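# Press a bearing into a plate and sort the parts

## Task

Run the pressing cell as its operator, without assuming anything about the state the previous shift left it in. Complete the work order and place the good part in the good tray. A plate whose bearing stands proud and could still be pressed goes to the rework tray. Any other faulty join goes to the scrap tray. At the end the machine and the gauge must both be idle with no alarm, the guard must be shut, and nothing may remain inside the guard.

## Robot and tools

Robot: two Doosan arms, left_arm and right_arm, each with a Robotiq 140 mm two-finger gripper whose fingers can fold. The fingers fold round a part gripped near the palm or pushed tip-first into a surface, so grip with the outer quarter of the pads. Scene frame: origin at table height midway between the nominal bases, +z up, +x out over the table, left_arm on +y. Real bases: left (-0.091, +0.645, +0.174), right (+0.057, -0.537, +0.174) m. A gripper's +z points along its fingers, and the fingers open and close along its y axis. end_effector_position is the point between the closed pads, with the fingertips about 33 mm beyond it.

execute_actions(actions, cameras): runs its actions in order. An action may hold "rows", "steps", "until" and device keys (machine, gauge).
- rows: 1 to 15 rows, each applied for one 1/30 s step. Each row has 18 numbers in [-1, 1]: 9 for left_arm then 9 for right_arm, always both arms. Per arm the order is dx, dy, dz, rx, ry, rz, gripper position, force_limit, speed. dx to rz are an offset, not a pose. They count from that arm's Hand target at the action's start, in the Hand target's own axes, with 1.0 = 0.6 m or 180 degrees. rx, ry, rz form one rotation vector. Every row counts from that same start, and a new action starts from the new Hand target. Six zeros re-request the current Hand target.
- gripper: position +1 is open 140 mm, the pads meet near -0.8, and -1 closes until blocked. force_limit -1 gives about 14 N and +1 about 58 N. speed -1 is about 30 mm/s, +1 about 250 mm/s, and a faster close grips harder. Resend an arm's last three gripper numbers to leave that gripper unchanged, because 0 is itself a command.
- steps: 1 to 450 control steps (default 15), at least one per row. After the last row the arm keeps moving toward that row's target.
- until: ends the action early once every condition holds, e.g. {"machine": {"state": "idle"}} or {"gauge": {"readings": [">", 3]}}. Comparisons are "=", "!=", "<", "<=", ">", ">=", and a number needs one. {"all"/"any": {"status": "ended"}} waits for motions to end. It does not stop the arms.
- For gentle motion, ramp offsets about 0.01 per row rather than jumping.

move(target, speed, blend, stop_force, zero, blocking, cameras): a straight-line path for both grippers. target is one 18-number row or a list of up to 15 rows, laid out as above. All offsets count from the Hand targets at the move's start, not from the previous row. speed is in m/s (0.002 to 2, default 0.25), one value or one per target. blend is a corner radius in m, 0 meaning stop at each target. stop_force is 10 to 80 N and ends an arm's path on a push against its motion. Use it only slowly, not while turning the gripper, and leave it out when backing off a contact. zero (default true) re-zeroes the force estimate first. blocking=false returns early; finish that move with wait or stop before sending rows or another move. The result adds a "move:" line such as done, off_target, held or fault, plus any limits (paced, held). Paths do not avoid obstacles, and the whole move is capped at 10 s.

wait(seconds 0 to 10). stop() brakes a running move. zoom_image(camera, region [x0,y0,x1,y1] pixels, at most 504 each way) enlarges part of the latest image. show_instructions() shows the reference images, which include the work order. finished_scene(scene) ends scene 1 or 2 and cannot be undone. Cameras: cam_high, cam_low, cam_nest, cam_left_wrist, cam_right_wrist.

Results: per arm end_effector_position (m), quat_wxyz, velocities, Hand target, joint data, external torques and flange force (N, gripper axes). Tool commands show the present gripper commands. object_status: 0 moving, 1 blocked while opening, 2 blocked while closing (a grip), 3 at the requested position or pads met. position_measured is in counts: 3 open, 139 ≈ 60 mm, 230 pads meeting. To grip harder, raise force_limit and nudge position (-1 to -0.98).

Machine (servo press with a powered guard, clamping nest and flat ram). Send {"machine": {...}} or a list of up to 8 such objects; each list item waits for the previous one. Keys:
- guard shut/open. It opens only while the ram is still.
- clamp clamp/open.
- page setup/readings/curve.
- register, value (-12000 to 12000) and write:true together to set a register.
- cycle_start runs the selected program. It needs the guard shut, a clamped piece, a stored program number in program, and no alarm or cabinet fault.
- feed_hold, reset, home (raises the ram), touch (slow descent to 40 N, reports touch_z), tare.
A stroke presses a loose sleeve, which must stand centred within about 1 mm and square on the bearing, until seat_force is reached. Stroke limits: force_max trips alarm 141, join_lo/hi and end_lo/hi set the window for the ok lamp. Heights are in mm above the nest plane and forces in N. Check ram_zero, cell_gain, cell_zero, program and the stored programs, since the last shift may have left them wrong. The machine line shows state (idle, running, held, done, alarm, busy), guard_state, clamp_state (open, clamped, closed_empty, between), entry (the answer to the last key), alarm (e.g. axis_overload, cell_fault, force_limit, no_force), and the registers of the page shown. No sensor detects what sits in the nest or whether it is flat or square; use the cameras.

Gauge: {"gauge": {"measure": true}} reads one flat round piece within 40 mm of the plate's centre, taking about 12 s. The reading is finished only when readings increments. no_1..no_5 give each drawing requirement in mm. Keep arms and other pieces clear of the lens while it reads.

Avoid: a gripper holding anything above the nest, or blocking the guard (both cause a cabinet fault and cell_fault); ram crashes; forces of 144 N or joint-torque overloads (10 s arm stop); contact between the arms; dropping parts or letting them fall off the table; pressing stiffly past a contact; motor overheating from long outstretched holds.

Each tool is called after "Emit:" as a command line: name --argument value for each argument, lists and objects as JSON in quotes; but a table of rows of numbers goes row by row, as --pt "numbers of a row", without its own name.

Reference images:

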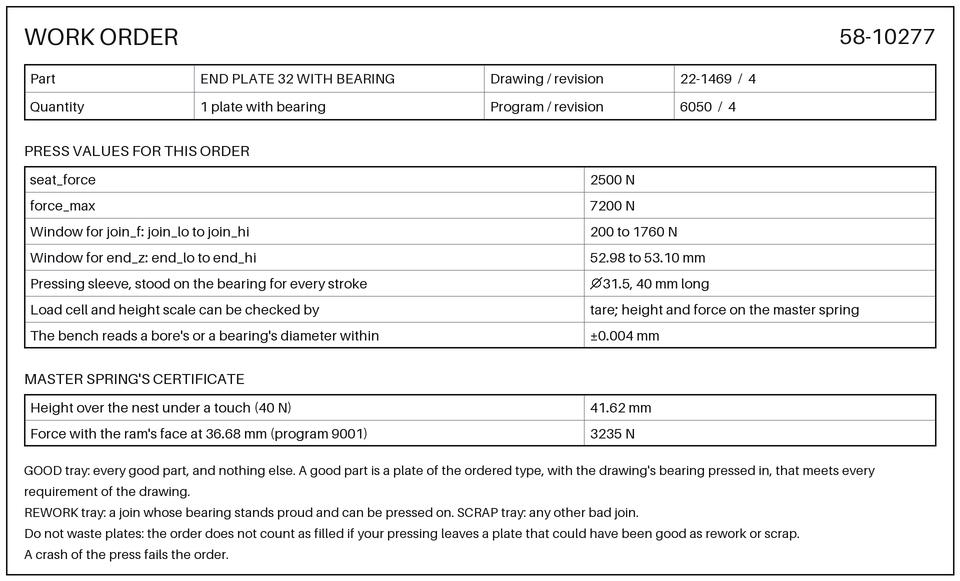

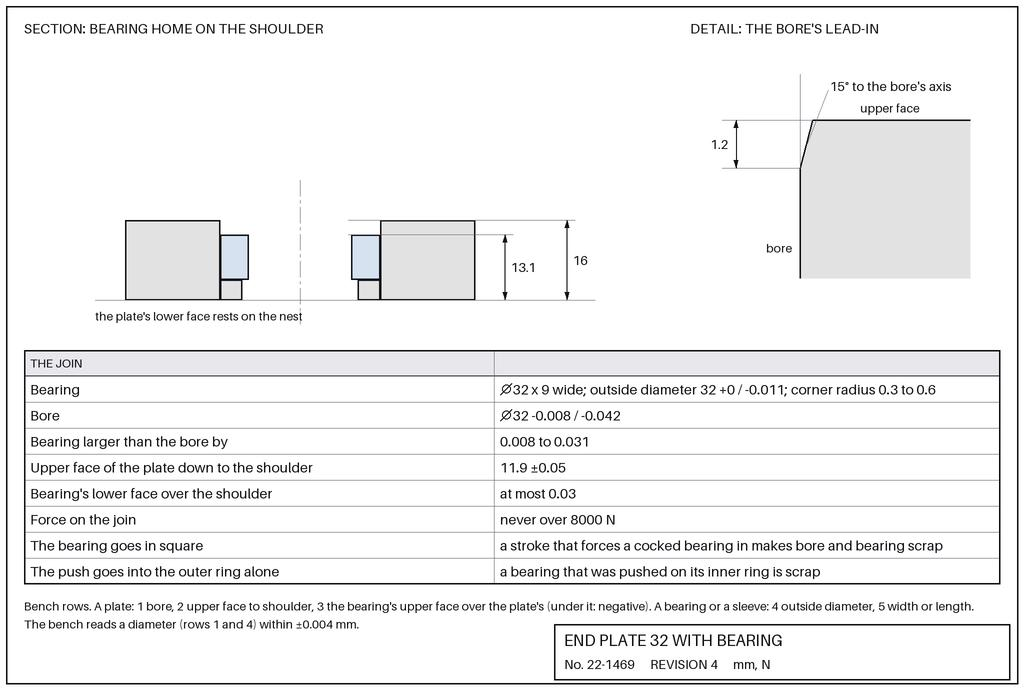

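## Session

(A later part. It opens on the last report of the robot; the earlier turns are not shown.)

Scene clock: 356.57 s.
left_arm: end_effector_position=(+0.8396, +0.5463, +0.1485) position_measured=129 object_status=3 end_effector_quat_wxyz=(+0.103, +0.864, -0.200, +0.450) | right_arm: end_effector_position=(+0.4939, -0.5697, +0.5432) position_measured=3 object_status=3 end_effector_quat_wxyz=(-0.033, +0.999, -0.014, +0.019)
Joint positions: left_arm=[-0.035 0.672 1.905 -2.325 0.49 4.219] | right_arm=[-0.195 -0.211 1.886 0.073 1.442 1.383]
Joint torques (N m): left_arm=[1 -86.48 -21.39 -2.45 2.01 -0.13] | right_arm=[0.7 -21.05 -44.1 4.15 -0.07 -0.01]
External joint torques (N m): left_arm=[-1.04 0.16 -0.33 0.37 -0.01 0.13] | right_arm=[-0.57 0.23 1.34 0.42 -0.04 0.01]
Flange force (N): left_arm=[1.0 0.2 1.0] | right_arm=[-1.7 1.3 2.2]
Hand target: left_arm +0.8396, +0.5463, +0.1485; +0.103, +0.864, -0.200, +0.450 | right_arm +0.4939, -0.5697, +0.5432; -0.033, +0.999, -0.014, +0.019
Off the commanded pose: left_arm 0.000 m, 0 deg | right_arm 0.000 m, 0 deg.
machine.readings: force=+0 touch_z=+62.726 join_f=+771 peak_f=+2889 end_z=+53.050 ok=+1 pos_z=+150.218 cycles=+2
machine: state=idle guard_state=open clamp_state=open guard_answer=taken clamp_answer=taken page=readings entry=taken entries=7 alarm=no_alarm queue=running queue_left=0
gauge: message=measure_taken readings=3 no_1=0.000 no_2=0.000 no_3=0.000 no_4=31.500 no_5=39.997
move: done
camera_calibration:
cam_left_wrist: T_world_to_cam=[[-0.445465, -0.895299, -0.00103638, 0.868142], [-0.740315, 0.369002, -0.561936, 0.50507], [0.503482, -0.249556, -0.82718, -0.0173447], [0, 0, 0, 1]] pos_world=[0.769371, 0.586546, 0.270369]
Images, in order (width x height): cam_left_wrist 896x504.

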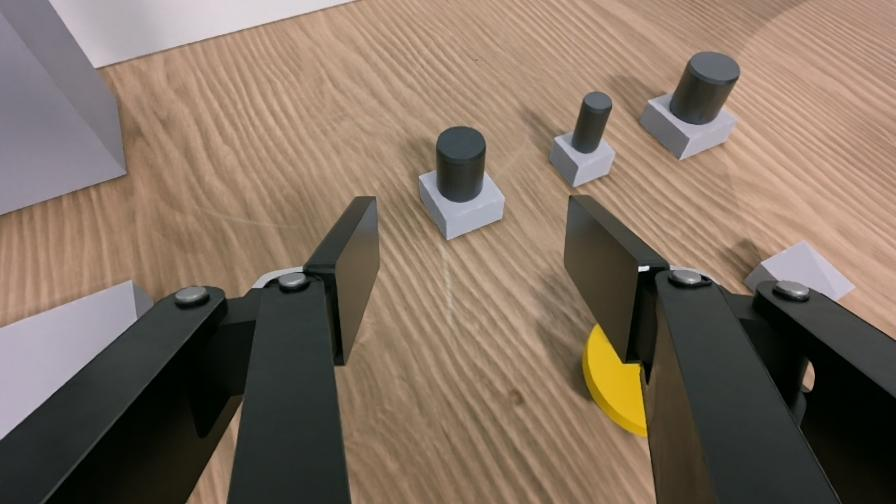

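Emit:
move --target '[0.0999,0.529,-0.2976,-0.2912,0,0.2041,0.4,0,-1,0,0,0,0,0,0,1,1,1]' --speed 0.3

Scene clock: 359.50 s.
left_arm: end_effector_position=(+0.5998, +0.3098, +0.2993) position_measured=78 object_status=3 end_effector_quat_wxyz=(+0.325, +0.627, -0.628, +0.326) | right_arm: end_effector_position=(+0.4939, -0.5697, +0.5432) position_measured=3 object_status=3 end_effector_quat_wxyz=(-0.033, +0.999, -0.014, +0.019)
Joint positions: left_arm=[-0.156 0.482 1.849 -1.176 1.07 3.756] | right_arm=[-0.195 -0.211 1.886 0.073 1.442 1.383]
Joint torques (N m): left_arm=[-0.15 -77.2 -26.14 -0.68 0.89 -0.24] | right_arm=[0.69 -20.63 -44.16 4.14 -0.07 -0.07]
External joint torques (N m): left_arm=[0.64 0.93 -1.81 0.27 0.4 0.23] | right_arm=[-0.58 -0.22 1.41 0.43 -0.05 0.06]
Flange force (N): left_arm=[-0.8 -5.2 -0.9] | right_arm=[-2.5 1.2 2.2]
Hand target: left_arm +0.5997, +0.3098, +0.2993; +0.325, +0.627, -0.628, +0.326 | right_arm +0.4939, -0.5697, +0.5432; -0.033, +0.999, -0.014, +0.019
Off the commanded pose: left_arm 0.000 m, 0 deg | right_arm 0.000 m, 0 deg.
machine.readings: force=+0 touch_z=+62.726 join_f=+771 peak_f=+2889 end_z=+53.050 ok=+1 pos_z=+150.218 cycles=+2
machine: state=idle guard_state=open clamp_state=open guard_answer=taken clamp_answer=taken page=readings entry=taken entries=7 alarm=no_alarm queue=done queue_left=0
gauge: message=measure_taken readings=3 no_1=0.000 no_2=0.000 no_3=0.000 no_4=31.500 no_5=39.997
move: done

Emit:
move --pt "0.0829 -0.0003 0.3864 0 0 0 0.4 0 -1 0 0 0 0 0 0 1 1 1" --pt "0.0829 -0.0003 0.5528 0 0 0 0.4 0 -1 0 0 0 0 0 0 1 1 1" --speed '[0.25,0.08]' --blend '[0.02,0]' --cameras '["cam_nest","cam_left_wrist"]'

Scene clock: 362.63 s.
left_arm: end_effector_position=(+0.6000, +0.0100, +0.1492) position_measured=78 object_status=3 end_effector_quat_wxyz=(+0.325, +0.627, -0.628, +0.326) | right_arm: end_effector_position=(+0.4939, -0.5697, +0.5432) position_measured=3 object_status=3 end_effector_quat_wxyz=(-0.033, +0.999, -0.014, +0.019)
Joint positions: left_arm=[-0.543 0.762 1.7 -1.512 0.786 3.839] | right_arm=[-0.195 -0.211 1.886 0.073 1.442 1.383]
Joint torques (N m): left_arm=[1.2 -97.92 -23.13 -1.58 1.53 -0.13] | right_arm=[0.59 -20.91 -44.2 4.17 -0.04 -0.04]
External joint torques (N m): left_arm=[-1.16 1.9 -1.04 0.5 -0.07 0.13] | right_arm=[-0.52 0.24 1.46 0.4 -0.07 0.03]
Flange force (N): left_arm=[0.2 -3.6 3.7] | right_arm=[-1.8 1.2 2.5]
Hand target: left_arm +0.6000, +0.0099, +0.1491; +0.325, +0.627, -0.628, +0.326 | right_arm +0.4939, -0.5697, +0.5432; -0.033, +0.999, -0.014, +0.019
Off the commanded pose: left_arm 0.000 m, 0 deg | right_arm 0.000 m, 0 deg.
machine.readings: force=+0 touch_z=+62.726 join_f=+771 peak_f=+2889 end_z=+53.050 ok=+1 pos_z=+150.218 cycles=+2
machine: state=idle guard_state=open clamp_state=open guard_answer=taken clamp_answer=taken page=readings entry=taken entries=7 alarm=no_alarm queue=done queue_left=0
gauge: message=measure_taken readings=3 no_1=0.000 no_2=0.000 no_3=0.000 no_4=31.500 no_5=39.997
move: done
camera_calibration:
cam_left_wrist: T_world_to_cam=[[-0.999968, 0.00804326, -0.0000463333, 0.604862], [0.00668955, 0.828443, -0.560033, 0.0729605], [-0.00446611, -0.560015, -0.82847, 0.278088], [0, 0, 0, 1]] pos_world=[0.605596, 0.0904249, 0.271276]
Images, in order (width x height): cam_nest 896x504, cam_left_wrist 896x504.

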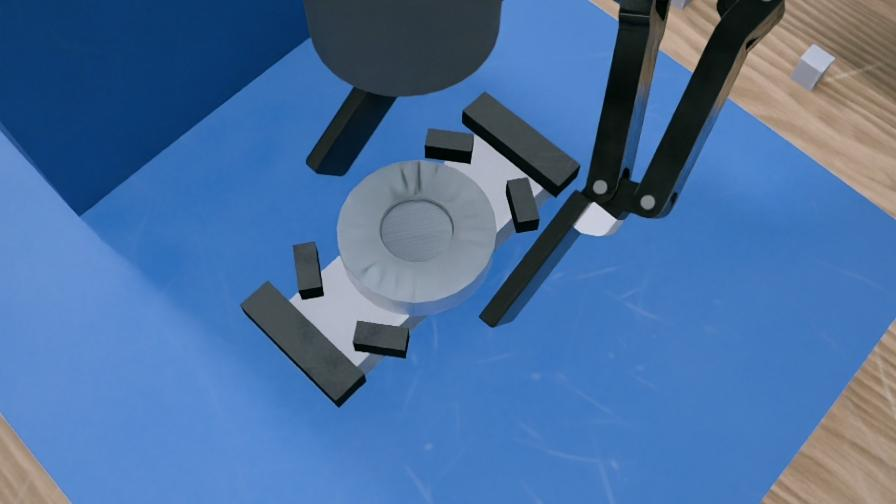

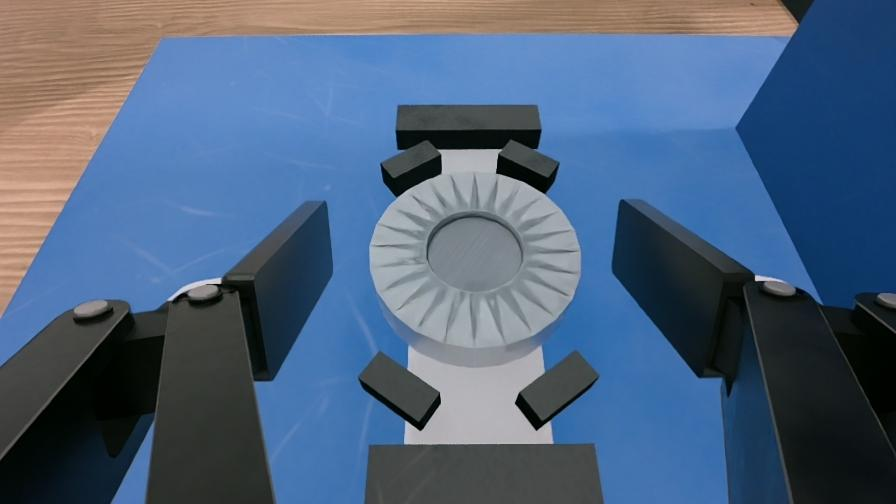

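Emit:
execute_actions --actions '[{"rows":[[0,0,0,0,0,0,-1,0,-1,0,0,0,0,0,0,1,1,1]],"steps":75}]'

Emit:
move --target '[0.0546,0,-0.0383,0,0,0,-1,0,-1,0,0,0,0,0,0,1,1,1]' --speed 0.08 --cameras '["cam_nest","cam_left_wrist"]'

Scene clock: 365.67 s.
left_arm: end_effector_position=(+0.6000, +0.0099, +0.1491) position_measured=127 object_status=2 end_effector_quat_wxyz=(+0.325, +0.627, -0.628, +0.326) | right_arm: end_effector_position=(+0.4939, -0.5697, +0.5432) position_measured=3 object_status=3 end_effector_quat_wxyz=(-0.033, +0.999, -0.014, +0.019)
Joint positions: left_arm=[-0.543 0.762 1.699 -1.513 0.786 3.839] | right_arm=[-0.195 -0.211 1.886 0.073 1.442 1.383]
Joint torques (N m): left_arm=[-3.71 -88.26 -20.92 -0.85 0.19 -0.13] | right_arm=[0.64 -20.88 -44.14 4.11 -0.08 -0.03]
External joint torques (N m): left_arm=[3.43 -7.4 -3.14 -0.23 1.28 0.13] | right_arm=[-0.52 -0.02 1.34 0.46 -0.03 0.03]
Flange force (N): left_arm=[4.6 -1.9 -9.2] | right_arm=[-2.0 1.1 2.1]
Hand target: left_arm +0.6000, +0.0099, +0.1491; +0.325, +0.627, -0.628, +0.326 | right_arm +0.4939, -0.5697, +0.5432; -0.033, +0.999, -0.014, +0.019
Off the commanded pose: left_arm 0.000 m, 0 deg | right_arm 0.000 m, 0 deg.
machine.readings: force=+0 touch_z=+62.726 join_f=+771 peak_f=+2889 end_z=+53.050 ok=+1 pos_z=+150.218 cycles=+2
machine: state=idle guard_state=open clamp_state=open guard_answer=taken clamp_answer=taken page=readings entry=taken entries=7 alarm=no_alarm queue=done queue_left=0
gauge: message=measure_taken readings=3 no_1=0.000 no_2=0.000 no_3=0.000 no_4=31.500 no_5=39.997

Scene clock: 366.53 s.
left_arm: end_effector_position=(+0.6000, +0.0098, +0.1891) position_measured=127 object_status=2 end_effector_quat_wxyz=(+0.325, +0.627, -0.628, +0.326) | right_arm: end_effector_position=(+0.4939, -0.5697, +0.5432) position_measured=3 object_status=3 end_effector_quat_wxyz=(-0.033, +0.999, -0.014, +0.019)
Joint positions: left_arm=[-0.543 0.713 1.696 -1.46 0.79 3.764] | right_arm=[-0.195 -0.211 1.886 0.073 1.442 1.383]
Joint torques (N m): left_arm=[0.91 -97.8 -25.47 -1.73 1.59 -0.05] | right_arm=[0.6 -21.26 -44.22 4.14 -0.09 -0.04]
External joint torques (N m): left_arm=[-1.03 4 -0.46 0.72 -0.26 0.05] | right_arm=[-0.4 -0.39 1.26 0.45 -0.01 0.03]
Flange force (N): left_arm=[-1.1 -5.0 5.2] | right_arm=[-2.5 0.8 1.9]
Hand target: left_arm +0.6000, +0.0098, +0.1891; +0.325, +0.627, -0.628, +0.326 | right_arm +0.4939, -0.5697, +0.5432; -0.033, +0.999, -0.014, +0.019
Off the commanded pose: left_arm 0.000 m, 0 deg | right_arm 0.000 m, 0 deg.
machine.readings: force=+0 touch_z=+62.726 join_f=+771 peak_f=+2889 end_z=+53.050 ok=+1 pos_z=+150.218 cycles=+2
machine: state=idle guard_state=open clamp_state=open guard_answer=taken clamp_answer=taken page=readings entry=taken entries=7 alarm=no_alarm queue=done queue_left=0
gauge: message=measure_taken readings=3 no_1=0.000 no_2=0.000 no_3=0.000 no_4=31.500 no_5=39.997
move: done
camera_calibration:
cam_left_wrist: T_world_to_cam=[[-0.999968, 0.00804282, -0.000046033, 0.604764], [0.00668902, 0.828443, -0.560033, 0.0953896], [-0.00446611, -0.560015, -0.82847, 0.311088], [0, 0, 0, 1]] pos_world=[0.605496, 0.0903249, 0.311176]
Images, in order (width x height): cam_nest 896x504, cam_left_wrist 896x504.

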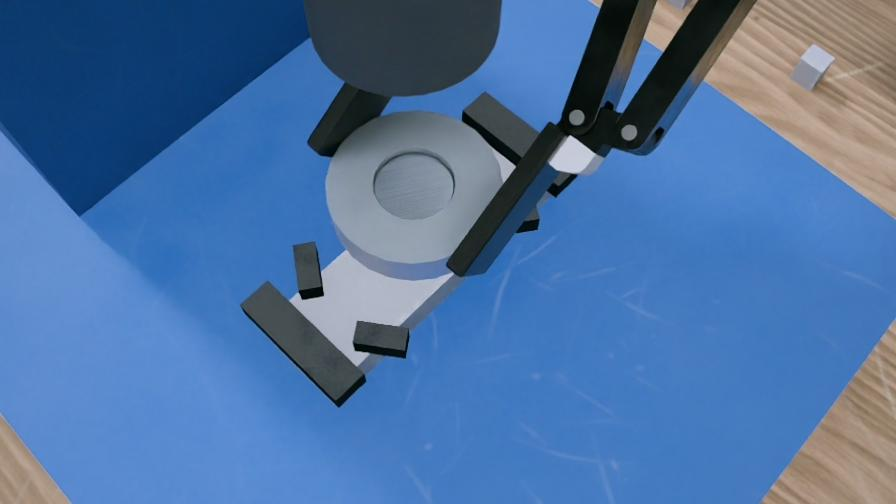

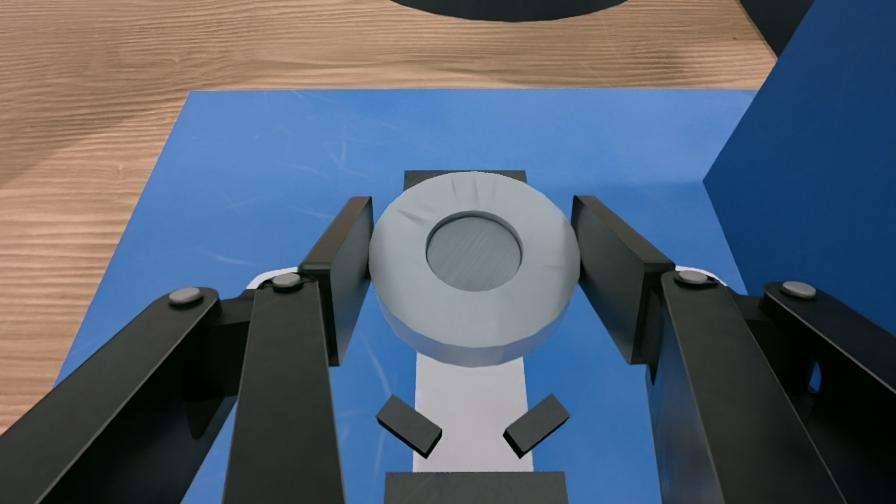

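Emit:
move --target '[-0.1368,0,-0.5147,0,0,0,-1,0,-1,0,0,0,0,0,0,1,1,1]' --speed 0.25

Emit:
move --pt "-0.6324 -0.3333 -0.4698 0.4095 0 -0.287 -1 0 -1 0 0 0 0 0 0 1 1 1" --pt "-0.7348 -0.4968 -0.3979 0.4095 0 -0.287 -1 0 -1 0 0 0 0 0 0 1 1 1" --speed '[0.3,0.15]' --blend '[0.02,0]' --cameras '["cam_left_wrist","cam_high"]'

Scene clock: 369.93 s.
left_arm: end_effector_position=(+0.5999, +0.3096, +0.2997) position_measured=127 object_status=2 end_effector_quat_wxyz=(+0.325, +0.627, -0.628, +0.326) | right_arm: end_effector_position=(+0.4939, -0.5697, +0.5432) position_measured=3 object_status=3 end_effector_quat_wxyz=(-0.033, +0.999, -0.014, +0.019)
Joint positions: left_arm=[-0.156 0.482 1.848 -1.176 1.07 3.756] | right_arm=[-0.195 -0.211 1.886 0.073 1.442 1.383]
Joint torques (N m): left_arm=[0.85 -78.68 -27.35 -1.05 1.45 -0.08] | right_arm=[0.71 -20.91 -44.12 4.11 -0.07 -0.05]
External joint torques (N m): left_arm=[-0.9 2.41 -0.54 0.61 -0.12 0.08] | right_arm=[-0.66 0.04 1.36 0.46 -0.04 0.05]
Flange force (N): left_arm=[-1.1 -4.1 2.3] | right_arm=[-2.0 1.4 2.2]
Hand target: left_arm +0.5999, +0.3096, +0.2997; +0.325, +0.627, -0.628, +0.326 | right_arm +0.4939, -0.5697, +0.5432; -0.033, +0.999, -0.014, +0.019
Off the commanded pose: left_arm 0.000 m, 0 deg | right_arm 0.000 m, 0 deg.
machine.readings: force=+0 touch_z=+62.726 join_f=+771 peak_f=+2889 end_z=+53.050 ok=+1 pos_z=+150.218 cycles=+2
machine: state=idle guard_state=open clamp_state=open guard_answer=taken clamp_answer=taken page=readings entry=taken entries=7 alarm=no_alarm queue=done queue_left=0
gauge: message=measure_taken readings=3 no_1=0.000 no_2=0.000 no_3=0.000 no_4=31.500 no_5=39.997
move: done

Scene clock: 373.83 s.
left_arm: end_effector_position=(+0.8984, +0.7585, +0.0771) position_measured=127 object_status=2 end_effector_quat_wxyz=(-0.001, +0.887, -0.001, +0.462) | right_arm: end_effector_position=(+0.4939, -0.5697, +0.5432) position_measured=3 object_status=3 end_effector_quat_wxyz=(-0.033, +0.999, -0.014, +0.019)
Joint positions: left_arm=[0.094 0.811 1.816 -2.937 0.451 4.593] | right_arm=[-0.195 -0.211 1.886 0.073 1.442 1.383]
Joint torques (N m): left_arm=[1.19 -99.88 -21.27 -2.68 2.74 -0.08] | right_arm=[0.83 -21.15 -44.05 4.16 -0.04 -0.05]
External joint torques (N m): left_arm=[-0.94 2.37 -0.82 0.49 -0.47 0.08] | right_arm=[-0.57 -0.49 1.11 0.43 -0.06 0.05]
Flange force (N): left_arm=[0.3 -0.5 5.3] | right_arm=[-2.5 1.1 1.7]
Hand target: left_arm +0.8984, +0.7585, +0.0770; -0.001, +0.887, -0.001, +0.462 | right_arm +0.4939, -0.5697, +0.5432; -0.033, +0.999, -0.014, +0.019
Off the commanded pose: left_arm 0.000 m, 0 deg | right_arm 0.000 m, 0 deg.
machine.readings: force=+0 touch_z=+62.726 join_f=+771 peak_f=+2889 end_z=+53.050 ok=+1 pos_z=+150.218 cycles=+2
machine: state=idle guard_state=open clamp_state=open guard_answer=taken clamp_answer=taken page=readings entry=taken entries=7 alarm=no_alarm queue=done queue_left=0
gauge: message=measure_taken readings=3 no_1=0.000 no_2=0.000 no_3=0.000 no_4=31.500 no_5=39.997
move: done
camera_calibration:
cam_left_wrist: T_world_to_cam=[[-0.0079758, -0.999968, -0.000876838, 0.770664], [-0.826545, 0.00708609, -0.562827, 0.782188], [0.562815, -0.00376425, -0.826574, -0.292828], [0, 0, 0, 1]] pos_world=[0.817467, 0.763994, 0.198868]
Images, in order (width x height): cam_high 896x504, cam_left_wrist 896x504.

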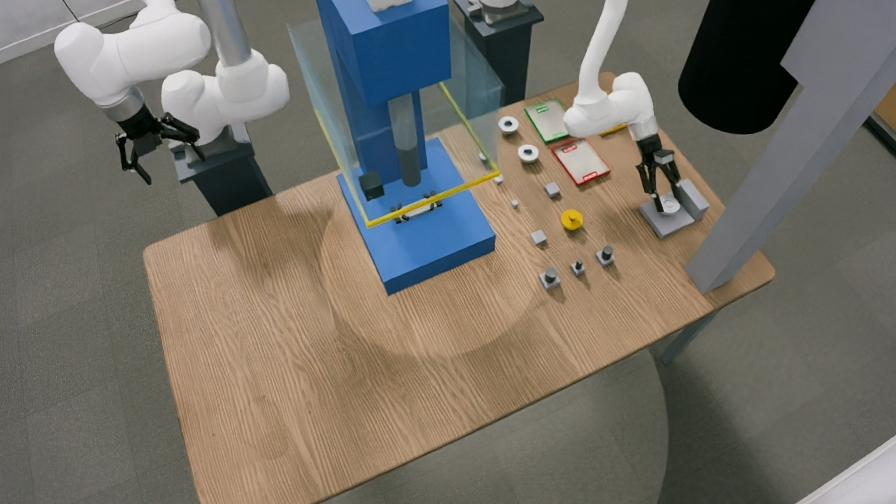

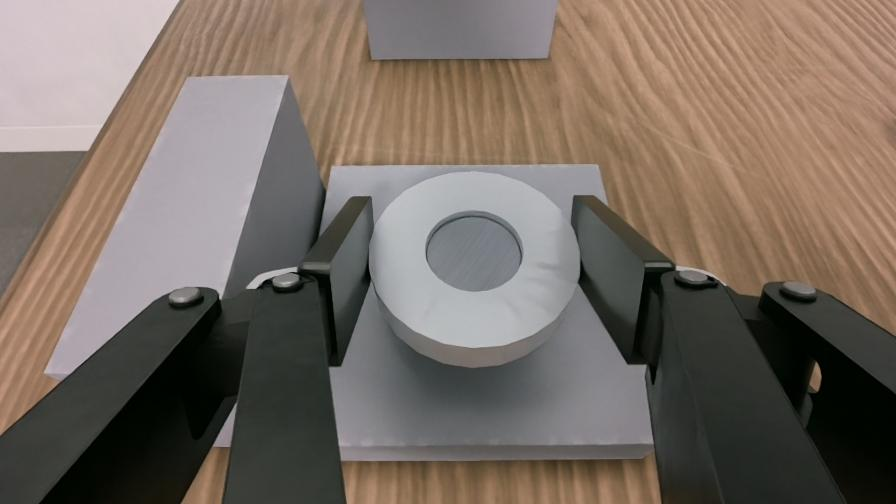

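Emit:
move --target '[-0.041,0,0.0287,0,0,0,-1,0,-1,0,0,0,0,0,0,1,1,1]' --speed 0.01 --stop_force 10

Emit:
execute_actions --actions '[{"rows":[[0,0,0,0,0,0,0.4,0,-1,0,0,0,0,0,0,1,1,1]],"steps":45}]'

Emit:
move --target '[0,0,-0.3,0,0,0,0.4,0,-1,0,0,0,0,0,0,1,1,1]' --speed 0.25 --cameras '["cam_left_wrist"]'

Emit:
execute_actions --actions '[{"gauge":{"measure":true},"machine":{"guard":"shut"},"steps":450,"until":{"gauge":{"readings":[">",3]}}}]'

Scene clock: 377.50 s.
left_arm: end_effector_position=(+0.8987, +0.7585, +0.0542) position_measured=127 object_status=2 end_effector_quat_wxyz=(-0.001, +0.887, -0.001, +0.462) | right_arm: end_effector_position=(+0.4939, -0.5697, +0.5432) position_measured=3 object_status=3 end_effector_quat_wxyz=(-0.033, +0.999, -0.014, +0.019)
Joint positions: left_arm=[0.094 0.844 1.81 -2.948 0.48 4.605] | right_arm=[-0.195 -0.211 1.886 0.073 1.442 1.383]
Joint torques (N m): left_arm=[0.58 -87.17 -17.42 -2.35 -0.37 0.22] | right_arm=[0.93 -20.94 -44.16 4.16 -0.05 -0.03]
External joint torques (N m): left_arm=[-0.52 -11.62 -3.72 0.26 2.64 -0.22] | right_arm=[-0.76 -0.07 1.46 0.4 -0.06 0.03]
Flange force (N): left_arm=[8.3 0.1 -11.1] | right_arm=[-2.4 1.7 2.3]
Hand target: left_arm +0.8986, +0.7585, +0.0541; -0.001, +0.887, -0.001, +0.462 (not the last commanded pose) | right_arm +0.4939, -0.5697, +0.5432; -0.033, +0.999, -0.014, +0.019
Off the commanded pose: left_arm 0.007 m, 0 deg | right_arm 0.000 m, 0 deg.
machine.readings: force=+0 touch_z=+62.726 join_f=+771 peak_f=+2889 end_z=+53.050 ok=+1 pos_z=+150.218 cycles=+2
machine: state=idle guard_state=open clamp_state=open guard_answer=taken clamp_answer=taken page=readings entry=taken entries=7 alarm=no_alarm queue=done queue_left=0
gauge: message=measure_taken readings=3 no_1=0.000 no_2=0.000 no_3=0.000 no_4=31.500 no_5=39.997
move: contact (left_arm)

Scene clock: 379.20 s.
left_arm: end_effector_position=(+0.8986, +0.7585, +0.0541) position_measured=78 object_status=3 end_effector_quat_wxyz=(-0.001, +0.887, -0.001, +0.462) | right_arm: end_effector_position=(+0.4939, -0.5697, +0.5432) position_measured=3 object_status=3 end_effector_quat_wxyz=(-0.033, +0.999, -0.014, +0.019)
Joint positions: left_arm=[0.094 0.844 1.81 -2.948 0.479 4.605] | right_arm=[-0.195 -0.211 1.886 0.073 1.442 1.383]
Joint torques (N m): left_arm=[0.89 -100.22 -20.05 -2.51 2.25 -0.12] | right_arm=[0.55 -20.98 -44.1 4.11 -0.1 -0.06]
External joint torques (N m): left_arm=[-0.49 1.24 -1.11 0.42 0.02 0.12] | right_arm=[-0.47 0.11 1.34 0.46 -0.02 0.06]
Flange force (N): left_arm=[0.3 -0.7 3.9] | right_arm=[-1.8 1.0 2.2]
Hand target: left_arm +0.8986, +0.7585, +0.0541; -0.001, +0.887, -0.001, +0.462 | right_arm +0.4939, -0.5697, +0.5432; -0.033, +0.999, -0.014, +0.019
Off the commanded pose: left_arm 0.000 m, 0 deg | right_arm 0.000 m, 0 deg.
machine.readings: force=+0 touch_z=+62.726 join_f=+771 peak_f=+2889 end_z=+53.050 ok=+1 pos_z=+150.218 cycles=+2
machine: state=idle guard_state=open clamp_state=open guard_answer=taken clamp_answer=taken page=readings entry=taken entries=7 alarm=no_alarm queue=done queue_left=0
gauge: message=measure_taken readings=3 no_1=0.000 no_2=0.000 no_3=0.000 no_4=31.500 no_5=39.997

Scene clock: 380.40 s.
left_arm: end_effector_position=(+0.7511, +0.7583, +0.1571) position_measured=78 object_status=3 end_effector_quat_wxyz=(-0.001, +0.887, -0.001, +0.462) | right_arm: end_effector_position=(+0.4939, -0.5697, +0.5432) position_measured=3 object_status=3 end_effector_quat_wxyz=(-0.033, +0.999, -0.014, +0.019)
Joint positions: left_arm=[0.122 0.568 2.118 -2.913 0.512 4.593] | right_arm=[-0.195 -0.211 1.886 0.073 1.442 1.383]
Joint torques (N m): left_arm=[0.73 -75.13 -18.45 -2.46 2.33 -0.09] | right_arm=[0.67 -20.87 -44.08 4.14 -0.06 -0.07]
External joint torques (N m): left_arm=[-0.61 -0.43 -1.39 0.48 -0.07 0.09] | right_arm=[-0.65 0.09 1.27 0.44 -0.06 0.07]
Flange force (N): left_arm=[2.5 -0.7 1.4] | right_arm=[-1.8 1.3 2.1]
Hand target: left_arm +0.7510, +0.7583, +0.1571; -0.001, +0.887, -0.001, +0.462 | right_arm +0.4939, -0.5697, +0.5432; -0.033, +0.999, -0.014, +0.019
Off the commanded pose: left_arm 0.000 m, 0 deg | right_arm 0.000 m, 0 deg.
machine.readings: force=+0 touch_z=+62.726 join_f=+771 peak_f=+2889 end_z=+53.050 ok=+1 pos_z=+150.218 cycles=+2
machine: state=idle guard_state=open clamp_state=open guard_answer=taken clamp_answer=taken page=readings entry=taken entries=7 alarm=no_alarm queue=done queue_left=0
gauge: message=measure_taken readings=3 no_1=0.000 no_2=0.000 no_3=0.000 no_4=31.500 no_5=39.997
move: done
camera_calibration:
cam_left_wrist: T_world_to_cam=[[-0.00800653, -0.999968, -0.000659508, 0.769319], [-0.826263, 0.00698719, -0.563241, 0.705384], [0.563228, -0.00396468, -0.826292, -0.143945], [0, 0, 0, 1]] pos_world=[0.670066, 0.763795, 0.278868]
Images, in order (width x height): cam_left_wrist 896x504.

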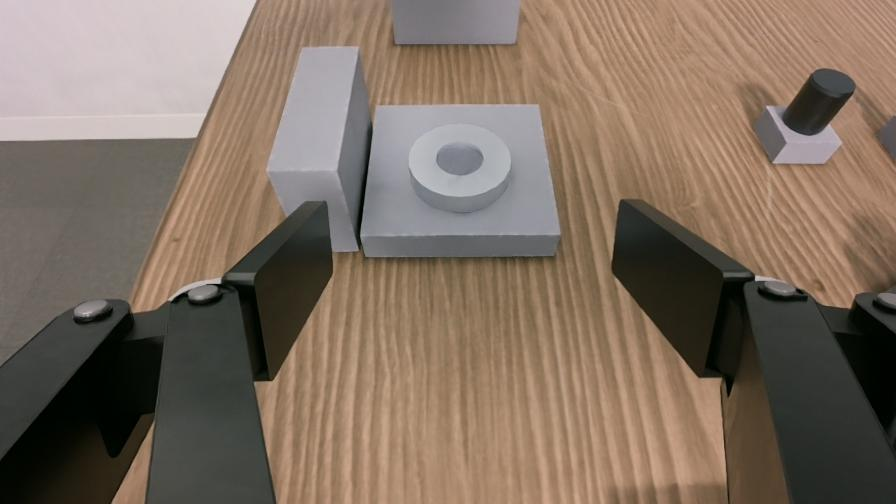

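Scene clock: 392.60 s.
left_arm: end_effector_position=(+0.7510, +0.7583, +0.1571) position_measured=78 object_status=3 end_effector_quat_wxyz=(-0.001, +0.887, -0.001, +0.462) | right_arm: end_effector_position=(+0.4939, -0.5697, +0.5432) position_measured=3 object_status=3 end_effector_quat_wxyz=(-0.033, +0.999, -0.014, +0.019)
Joint positions: left_arm=[0.122 0.568 2.118 -2.913 0.512 4.593] | right_arm=[-0.195 -0.211 1.886 0.073 1.442 1.383]
Joint torques (N m): left_arm=[1.08 -76.83 -18.62 -2.37 2.27 -0.12] | right_arm=[0.94 -20.85 -44.14 4.15 -0.07 -0.02]
External joint torques (N m): left_arm=[-0.9 1.34 -1.11 0.4 -0.02 0.12] | right_arm=[-0.84 -0.29 1.29 0.43 -0.04 0.01]
Flange force (N): left_arm=[0.3 -0.1 4.0] | right_arm=[-2.6 1.9 2.0]
Hand target: left_arm +0.7510, +0.7583, +0.1571; -0.001, +0.887, -0.001, +0.462 | right_arm +0.4939, -0.5697, +0.5432; -0.033, +0.999, -0.014, +0.019
Tool commands: left_gripper/position=+0.4 left_gripper/force_limit=+0.0 left_gripper/speed=-1.0 right_gripper/position=+1.0 right_gripper/force_limit=+1.0 right_gripper/speed=+1.0
Off the commanded pose: left_arm 0.000 m, 0 deg | right_arm 0.000 m, 0 deg.
machine.readings: force=+0 touch_z=+62.726 join_f=+771 peak_f=+2889 end_z=+53.050 ok=+1 pos_z=+150.218 cycles=+2
machine: state=idle guard_state=shut clamp_state=open guard_answer=taken clamp_answer=taken page=readings entry=taken entries=7 alarm=no_alarm queue=done queue_left=0
gauge: message=measure_taken readings=4 no_1=0.000 no_2=0.000 no_3=-2.892 no_4=0.000 no_5=0.000

Emit:
execute_actions --actions '[]' --cameras '["cam_high","cam_low"]'

Emit:
zoom_image --camera "cam_high" --region '[480, 80, 660, 220]'

Scene clock: 393.03 s.
left_arm: end_effector_position=(+0.7510, +0.7583, +0.1571) position_measured=78 object_status=3 end_effector_quat_wxyz=(-0.001, +0.887, -0.001, +0.462) | right_arm: end_effector_position=(+0.4939, -0.5697, +0.5432) position_measured=3 object_status=3 end_effector_quat_wxyz=(-0.033, +0.999, -0.014, +0.019)
Joint positions: left_arm=[0.122 0.568 2.118 -2.913 0.512 4.593] | right_arm=[-0.195 -0.211 1.886 0.073 1.442 1.383]
Joint velocities: within noise
Joint torques (N m): left_arm=[1.09 -76.99 -18.73 -2.4 2.26 -0.08] | right_arm=[0.49 -20.94 -44.21 4.14 -0.08 -0.02]
External joint torques (N m): left_arm=[-1.2 1.15 -1.11 0.43 0.01 0.08] | right_arm=[-0.43 0.18 1.44 0.43 -0.04 0.02]
Flange force (N): left_arm=[0.6 0.3 3.7] | right_arm=[-1.8 1.0 2.4]
Hand target: left_arm +0.7510, +0.7583, +0.1571; -0.001, +0.887, -0.001, +0.462 | right_arm +0.4939, -0.5697, +0.5432; -0.033, +0.999, -0.014, +0.019
Tool commands: left_gripper/position=+0.4 left_gripper/force_limit=+0.0 left_gripper/speed=-1.0 right_gripper/position=+1.0 right_gripper/force_limit=+1.0 right_gripper/speed=+1.0
Off the commanded pose: left_arm 0.000 m, 0 deg | right_arm 0.000 m, 0 deg.
machine.readings: force=+0 touch_z=+62.726 join_f=+771 peak_f=+2889 end_z=+53.050 ok=+1 pos_z=+150.218 cycles=+2
machine: state=idle guard_state=shut clamp_state=open guard_answer=taken clamp_answer=taken page=readings entry=taken entries=7 alarm=no_alarm queue=done queue_left=0
gauge: message=measure_taken readings=4 no_1=0.000 no_2=0.000 no_3=-2.892 no_4=0.000 no_5=0.000
Images, in order (width x height): cam_high 896x504, cam_low 896x504.

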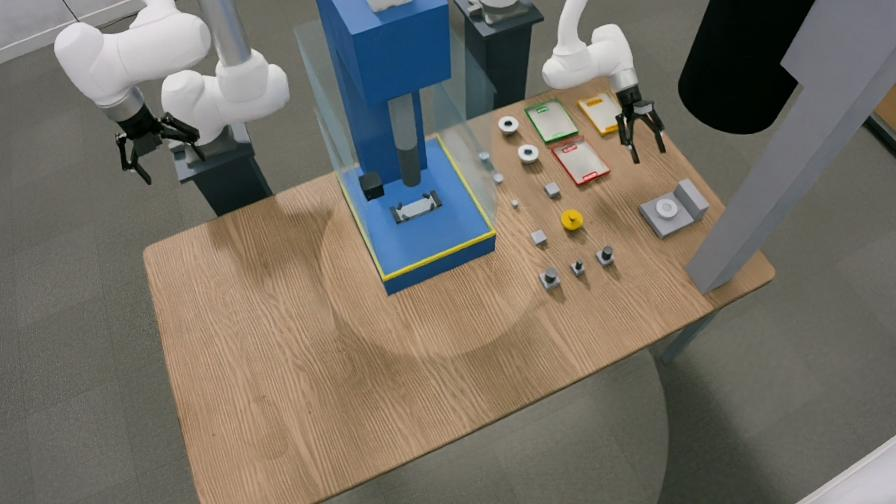

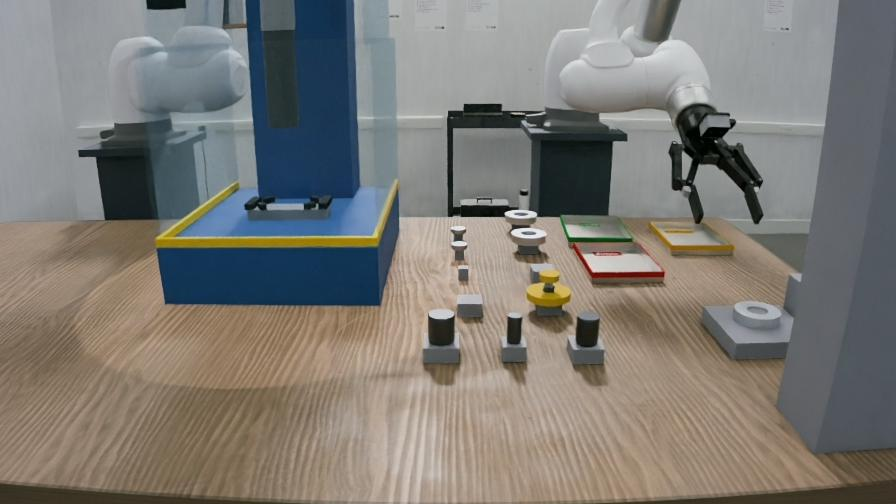

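Scaled by 2.800 from the camera's 896x504 image, which has a finer 1280x720 frame.

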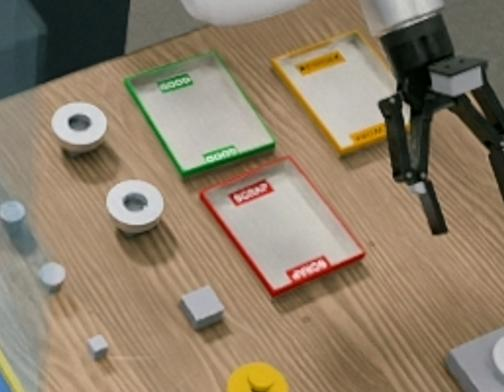

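Emit:
move --pt "0 0 0.2 0 0 0 0.4 0 -1 0 0 0 0 0 0 1 1 1" --pt "0 0 0.3 0 0 0 0.4 0 -1 0 0 0 0 0 0 1 1 1" --speed '[0.25,0.08]' --blend '[0.01,0]'

Emit:
execute_actions --actions '[{"rows":[[0,0,0,0,0,0,-1,0,-1,0,0,0,0,0,0,1,1,1]],"steps":75}]'

Emit:
move --pt "0.1 0 -0.07 0 0 0 -1 0 -1 0 0 0 0 0 0 1 1 1" --pt "0.137 0 -0.268 0 0 0 -1 0 -1 0 0 0 0 0 0 1 1 1" --speed '[0.1,0.25]' --blend '[0.03,0]'

Scene clock: 396.30 s.
left_arm: end_effector_position=(+0.8986, +0.7585, +0.0542) position_measured=78 object_status=3 end_effector_quat_wxyz=(-0.001, +0.887, -0.001, +0.462) | right_arm: end_effector_position=(+0.4939, -0.5697, +0.5432) position_measured=3 object_status=3 end_effector_quat_wxyz=(-0.033, +0.999, -0.014, +0.019)
Joint positions: left_arm=[0.094 0.844 1.811 -2.948 0.479 4.605] | right_arm=[-0.195 -0.211 1.886 0.073 1.442 1.383]
Joint torques (N m): left_arm=[1.26 -100.66 -19.51 -2.54 2.3 -0.13] | right_arm=[0.78 -20.87 -44.09 4.17 -0.08 -0.01]
External joint torques (N m): left_arm=[-0.97 2 -1.47 0.47 -0.05 0.13] | right_arm=[-0.62 -0.55 1.23 0.41 -0.02 0]
Flange force (N): left_arm=[0.3 -0.4 5.8] | right_arm=[-2.8 1.3 1.8]
Hand target: left_arm +0.8986, +0.7585, +0.0541; -0.001, +0.887, -0.001, +0.462 | right_arm +0.4939, -0.5697, +0.5432; -0.033, +0.999, -0.014, +0.019
Off the commanded pose: left_arm 0.000 m, 0 deg | right_arm 0.000 m, 0 deg.
machine.readings: force=+0 touch_z=+62.726 join_f=+771 peak_f=+2889 end_z=+53.050 ok=+1 pos_z=+150.218 cycles=+2
machine: state=idle guard_state=shut clamp_state=open guard_answer=taken clamp_answer=taken page=readings entry=taken entries=7 alarm=no_alarm queue=done queue_left=0
gauge: message=measure_taken readings=4 no_1=0.000 no_2=0.000 no_3=-2.892 no_4=0.000 no_5=0.000
move: done

Scene clock: 399.00 s.
left_arm: end_effector_position=(+0.8986, +0.7585, +0.0541) position_measured=126 object_status=2 end_effector_quat_wxyz=(-0.001, +0.887, -0.001, +0.462) | right_arm: end_effector_position=(+0.4939, -0.5697, +0.5432) position_measured=3 object_status=3 end_effector_quat_wxyz=(-0.033, +0.999, -0.014, +0.019)
Joint positions: left_arm=[0.094 0.844 1.81 -2.948 0.479 4.605] | right_arm=[-0.195 -0.211 1.886 0.073 1.442 1.383]
Joint torques (N m): left_arm=[2.08 -90.29 -18.22 -2.68 0.2 -0.13] | right_arm=[0.65 -21.07 -44.08 4.11 -0.07 -0.06]
External joint torques (N m): left_arm=[-1.83 -8.6 -2.98 0.59 2.08 0.13] | right_arm=[-0.6 0.58 1.37 0.46 -0.05 0.06]
Flange force (N): left_arm=[6.3 1.4 -7.7] | right_arm=[-1.1 1.4 2.3]
Hand target: left_arm +0.8986, +0.7585, +0.0541; -0.001, +0.887, -0.001, +0.462 | right_arm +0.4939, -0.5697, +0.5432; -0.033, +0.999, -0.014, +0.019
Off the commanded pose: left_arm 0.000 m, 0 deg | right_arm 0.000 m, 0 deg.
machine.readings: force=+0 touch_z=+62.726 join_f=+771 peak_f=+2889 end_z=+53.050 ok=+1 pos_z=+150.218 cycles=+2
machine: state=idle guard_state=shut clamp_state=open guard_answer=taken clamp_answer=taken page=readings entry=taken entries=7 alarm=no_alarm queue=done queue_left=0
gauge: message=measure_taken readings=4 no_1=0.000 no_2=0.000 no_3=-2.892 no_4=0.000 no_5=0.000

Scene clock: 400.67 s.
left_arm: end_effector_position=(+0.8138, +0.7582, +0.2135) position_measured=126 object_status=2 end_effector_quat_wxyz=(-0.001, +0.887, -0.001, +0.462) | right_arm: end_effector_position=(+0.4939, -0.5697, +0.5432) position_measured=3 object_status=3 end_effector_quat_wxyz=(-0.033, +0.999, -0.014, +0.019)
Joint positions: left_arm=[0.108 0.537 1.986 -2.849 0.353 4.509] | right_arm=[-0.195 -0.211 1.886 0.073 1.442 1.383]
Joint torques (N m): left_arm=[0.68 -83.47 -25.01 -3.06 2.73 -0.06] | right_arm=[0.52 -21.2 -44.14 4.15 -0.05 -0.1]
External joint torques (N m): left_arm=[-0.45 4.87 -0.45 0.52 -0.5 0.06] | right_arm=[-0.29 -0.15 1.29 0.44 -0.06 0.1]
Flange force (N): left_arm=[-0.8 -2.1 8.5] | right_arm=[-2.1 0.4 2.1]
Hand target: left_arm +0.8138, +0.7582, +0.2136; -0.001, +0.887, -0.001, +0.462 | right_arm +0.4939, -0.5697, +0.5432; -0.033, +0.999, -0.014, +0.019
Off the commanded pose: left_arm 0.000 m, 0 deg | right_arm 0.000 m, 0 deg.
machine.readings: force=+0 touch_z=+62.726 join_f=+771 peak_f=+2889 end_z=+53.050 ok=+1 pos_z=+150.218 cycles=+2
machine: state=idle guard_state=shut clamp_state=open guard_answer=taken clamp_answer=taken page=readings entry=taken entries=7 alarm=no_alarm queue=done queue_left=0
gauge: message=measure_taken readings=4 no_1=0.000 no_2=0.000 no_3=-2.892 no_4=0.000 no_5=0.000
move: done

Emit:
move --target '[-0.465,0.1967,-0.5067,-0.4095,0,0.287,-1,0,-1,0,0,0,0,0,0,1,1,1]' --speed 0.25 --cameras '["cam_left_wrist","cam_high"]'

Scene clock: 404.83 s.
left_arm: end_effector_position=(+0.4048, +0.6404, +0.1586) position_measured=126 object_status=2 end_effector_quat_wxyz=(+0.325, +0.627, -0.628, +0.326) | right_arm: end_effector_position=(+0.4939, -0.5697, +0.5432) position_measured=3 object_status=3 end_effector_quat_wxyz=(-0.033, +0.999, -0.014, +0.019)
Joint positions: left_arm=[0.419 0.549 2.152 -0.928 1.187 4.284] | right_arm=[-0.195 -0.211 1.886 0.073 1.442 1.383]
Joint torques (N m): left_arm=[0.8 -69.68 -12.95 -0.05 2.47 -0.29] | right_arm=[0.91 -20.96 -44.13 4.12 -0.06 -0.04]
External joint torques (N m): left_arm=[-0.51 1.57 -0.81 0.28 -0.39 0.29] | right_arm=[-0.71 -0.1 1.34 0.46 -0.05 0.04]
Flange force (N): left_arm=[-3.1 -2.4 1.5] | right_arm=[-2.3 1.5 2.1]
Hand target: left_arm +0.4048, +0.6404, +0.1586; +0.325, +0.627, -0.628, +0.326 | right_arm +0.4939, -0.5697, +0.5432; -0.033, +0.999, -0.014, +0.019
Off the commanded pose: left_arm 0.000 m, 0 deg | right_arm 0.000 m, 0 deg.
machine.readings: force=+0 touch_z=+62.726 join_f=+771 peak_f=+2889 end_z=+53.050 ok=+1 pos_z=+150.218 cycles=+2
machine: state=idle guard_state=shut clamp_state=open guard_answer=taken clamp_answer=taken page=readings entry=taken entries=7 alarm=no_alarm queue=done queue_left=0
gauge: message=measure_taken readings=4 no_1=0.000 no_2=0.000 no_3=-2.892 no_4=0.000 no_5=0.000
move: done
camera_calibration:
cam_left_wrist: T_world_to_cam=[[-0.999968, 0.00800899, -0.000628372, 0.404684], [0.00698713, 0.828444, -0.560028, -0.442927], [-0.00396469, -0.560015, -0.828473, 0.637887], [0, 0, 0, 1]] pos_world=[0.410295, 0.720925, 0.280675]
Images, in order (width x height): cam_high 896x504, cam_left_wrist 896x504.

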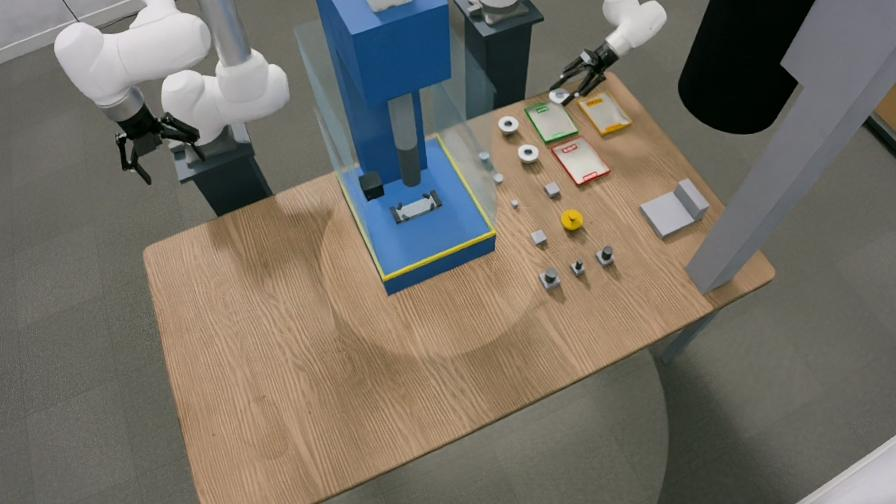

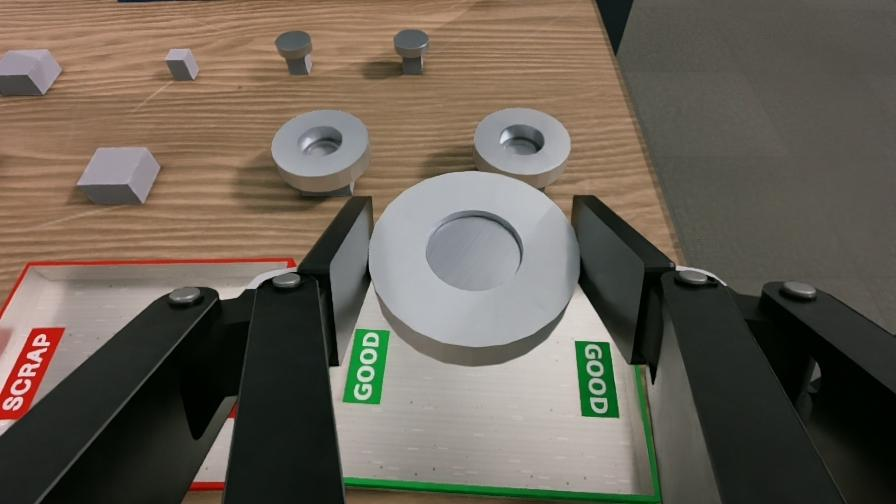

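Emit:
move --target '[-0.1183,0.0133,0.1175,0,0,0,-1,0,-1,0,0,0,0,0,0,1,1,1]' --speed 0.12

Emit:
move --target '[-0.0478,0,0.0335,0,0,0,-1,0,-1,0,0,0,0,0,0,1,1,1]' --speed 0.01 --stop_force 10 --cameras '["cam_left_wrist"]'

Scene clock: 407.20 s.
left_arm: end_effector_position=(+0.3969, +0.6235, +0.0600) position_measured=126 object_status=2 end_effector_quat_wxyz=(+0.325, +0.627, -0.628, +0.326) | right_arm: end_effector_position=(+0.4939, -0.5697, +0.5432) position_measured=3 object_status=3 end_effector_quat_wxyz=(-0.033, +0.999, -0.014, +0.019)
Joint positions: left_arm=[0.397 0.72 2.171 -1.021 1.074 4.453] | right_arm=[-0.195 -0.211 1.886 0.073 1.442 1.383]
Joint torques (N m): left_arm=[1.05 -75.27 -5.05 -0.49 2.68 -0.12] | right_arm=[0.86 -20.87 -44.25 4.14 -0.08 -0.05]
External joint torques (N m): left_arm=[-0.91 0.85 -0.91 0.55 -0.47 0.12] | right_arm=[-0.64 -0.31 1.52 0.44 -0.02 0.04]
Flange force (N): left_arm=[-1.7 -2.1 1.1] | right_arm=[-2.8 1.3 2.3]
Hand target: left_arm +0.3970, +0.6236, +0.0599; +0.325, +0.627, -0.628, +0.326 | right_arm +0.4939, -0.5697, +0.5432; -0.033, +0.999, -0.014, +0.019
Off the commanded pose: left_arm 0.000 m, 0 deg | right_arm 0.000 m, 0 deg.
machine.readings: force=+0 touch_z=+62.726 join_f=+771 peak_f=+2889 end_z=+53.050 ok=+1 pos_z=+150.218 cycles=+2
machine: state=idle guard_state=shut clamp_state=open guard_answer=taken clamp_answer=taken page=readings entry=taken entries=7 alarm=no_alarm queue=done queue_left=0
gauge: message=measure_taken readings=4 no_1=0.000 no_2=0.000 no_3=-2.892 no_4=0.000 no_5=0.000
move: done

Scene clock: 410.87 s.
left_arm: end_effector_position=(+0.3971, +0.6235, +0.0294) position_measured=126 object_status=2 end_effector_quat_wxyz=(+0.325, +0.627, -0.628, +0.326) | right_arm: end_effector_position=(+0.4939, -0.5697, +0.5432) position_measured=3 object_status=3 end_effector_quat_wxyz=(-0.033, +0.999, -0.014, +0.019)
Joint positions: left_arm=[0.397 0.778 2.161 -1.045 1.05 4.501] | right_arm=[-0.195 -0.211 1.886 0.073 1.442 1.383]
Joint torques (N m): left_arm=[-1 -66.27 -3.8 -0.21 -4.43 -0.55] | right_arm=[0.89 -21.06 -44.04 4.13 -0.04 -0.03]
External joint torques (N m): left_arm=[1.48 -10.55 0.06 0.25 6.66 0.54] | right_arm=[-0.95 1.12 1.44 0.42 -0.09 0.03]
Flange force (N): left_arm=[17.2 1.9 -18.2] | right_arm=[-0.4 2.3 2.6]
Hand target: left_arm +0.3971, +0.6235, +0.0294; +0.325, +0.627, -0.628, +0.326 (not the last commanded pose) | right_arm +0.4939, -0.5697, +0.5432; -0.033, +0.999, -0.014, +0.019
Off the commanded pose: left_arm 0.005 m, 0 deg | right_arm 0.000 m, 0 deg.
machine.readings: force=+0 touch_z=+62.726 join_f=+771 peak_f=+2889 end_z=+53.050 ok=+1 pos_z=+150.218 cycles=+2
machine: state=idle guard_state=shut clamp_state=open guard_answer=taken clamp_answer=taken page=readings entry=taken entries=7 alarm=no_alarm queue=done queue_left=0
gauge: message=measure_taken readings=4 no_1=0.000 no_2=0.000 no_3=-2.892 no_4=0.000 no_5=0.000
move: contact (left_arm)
camera_calibration:
cam_left_wrist: T_world_to_cam=[[-0.999966, 0.0081734, -0.000743779, 0.396939], [0.00718654, 0.828241, -0.560326, -0.501205], [-0.00396374, -0.560312, -0.828272, 0.521588], [0, 0, 0, 1]] pos_world=[0.402595, 0.704126, 0.151474]
Images, in order (width x height): cam_left_wrist 896x504.

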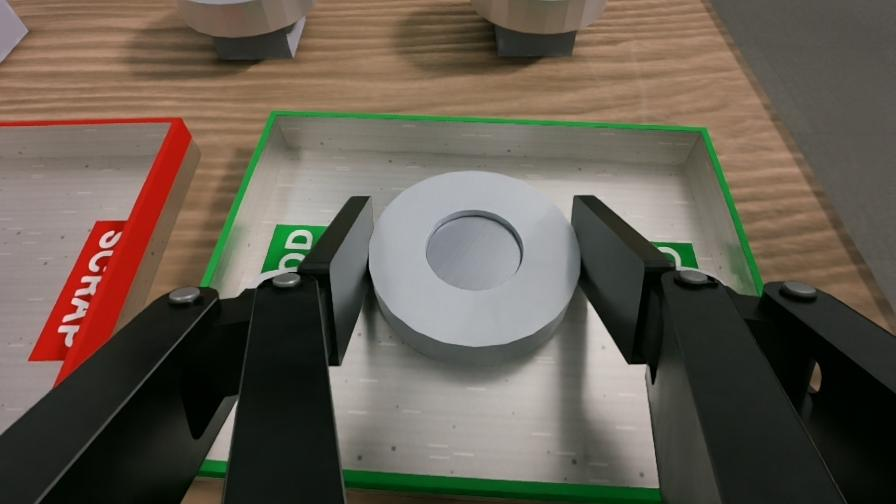

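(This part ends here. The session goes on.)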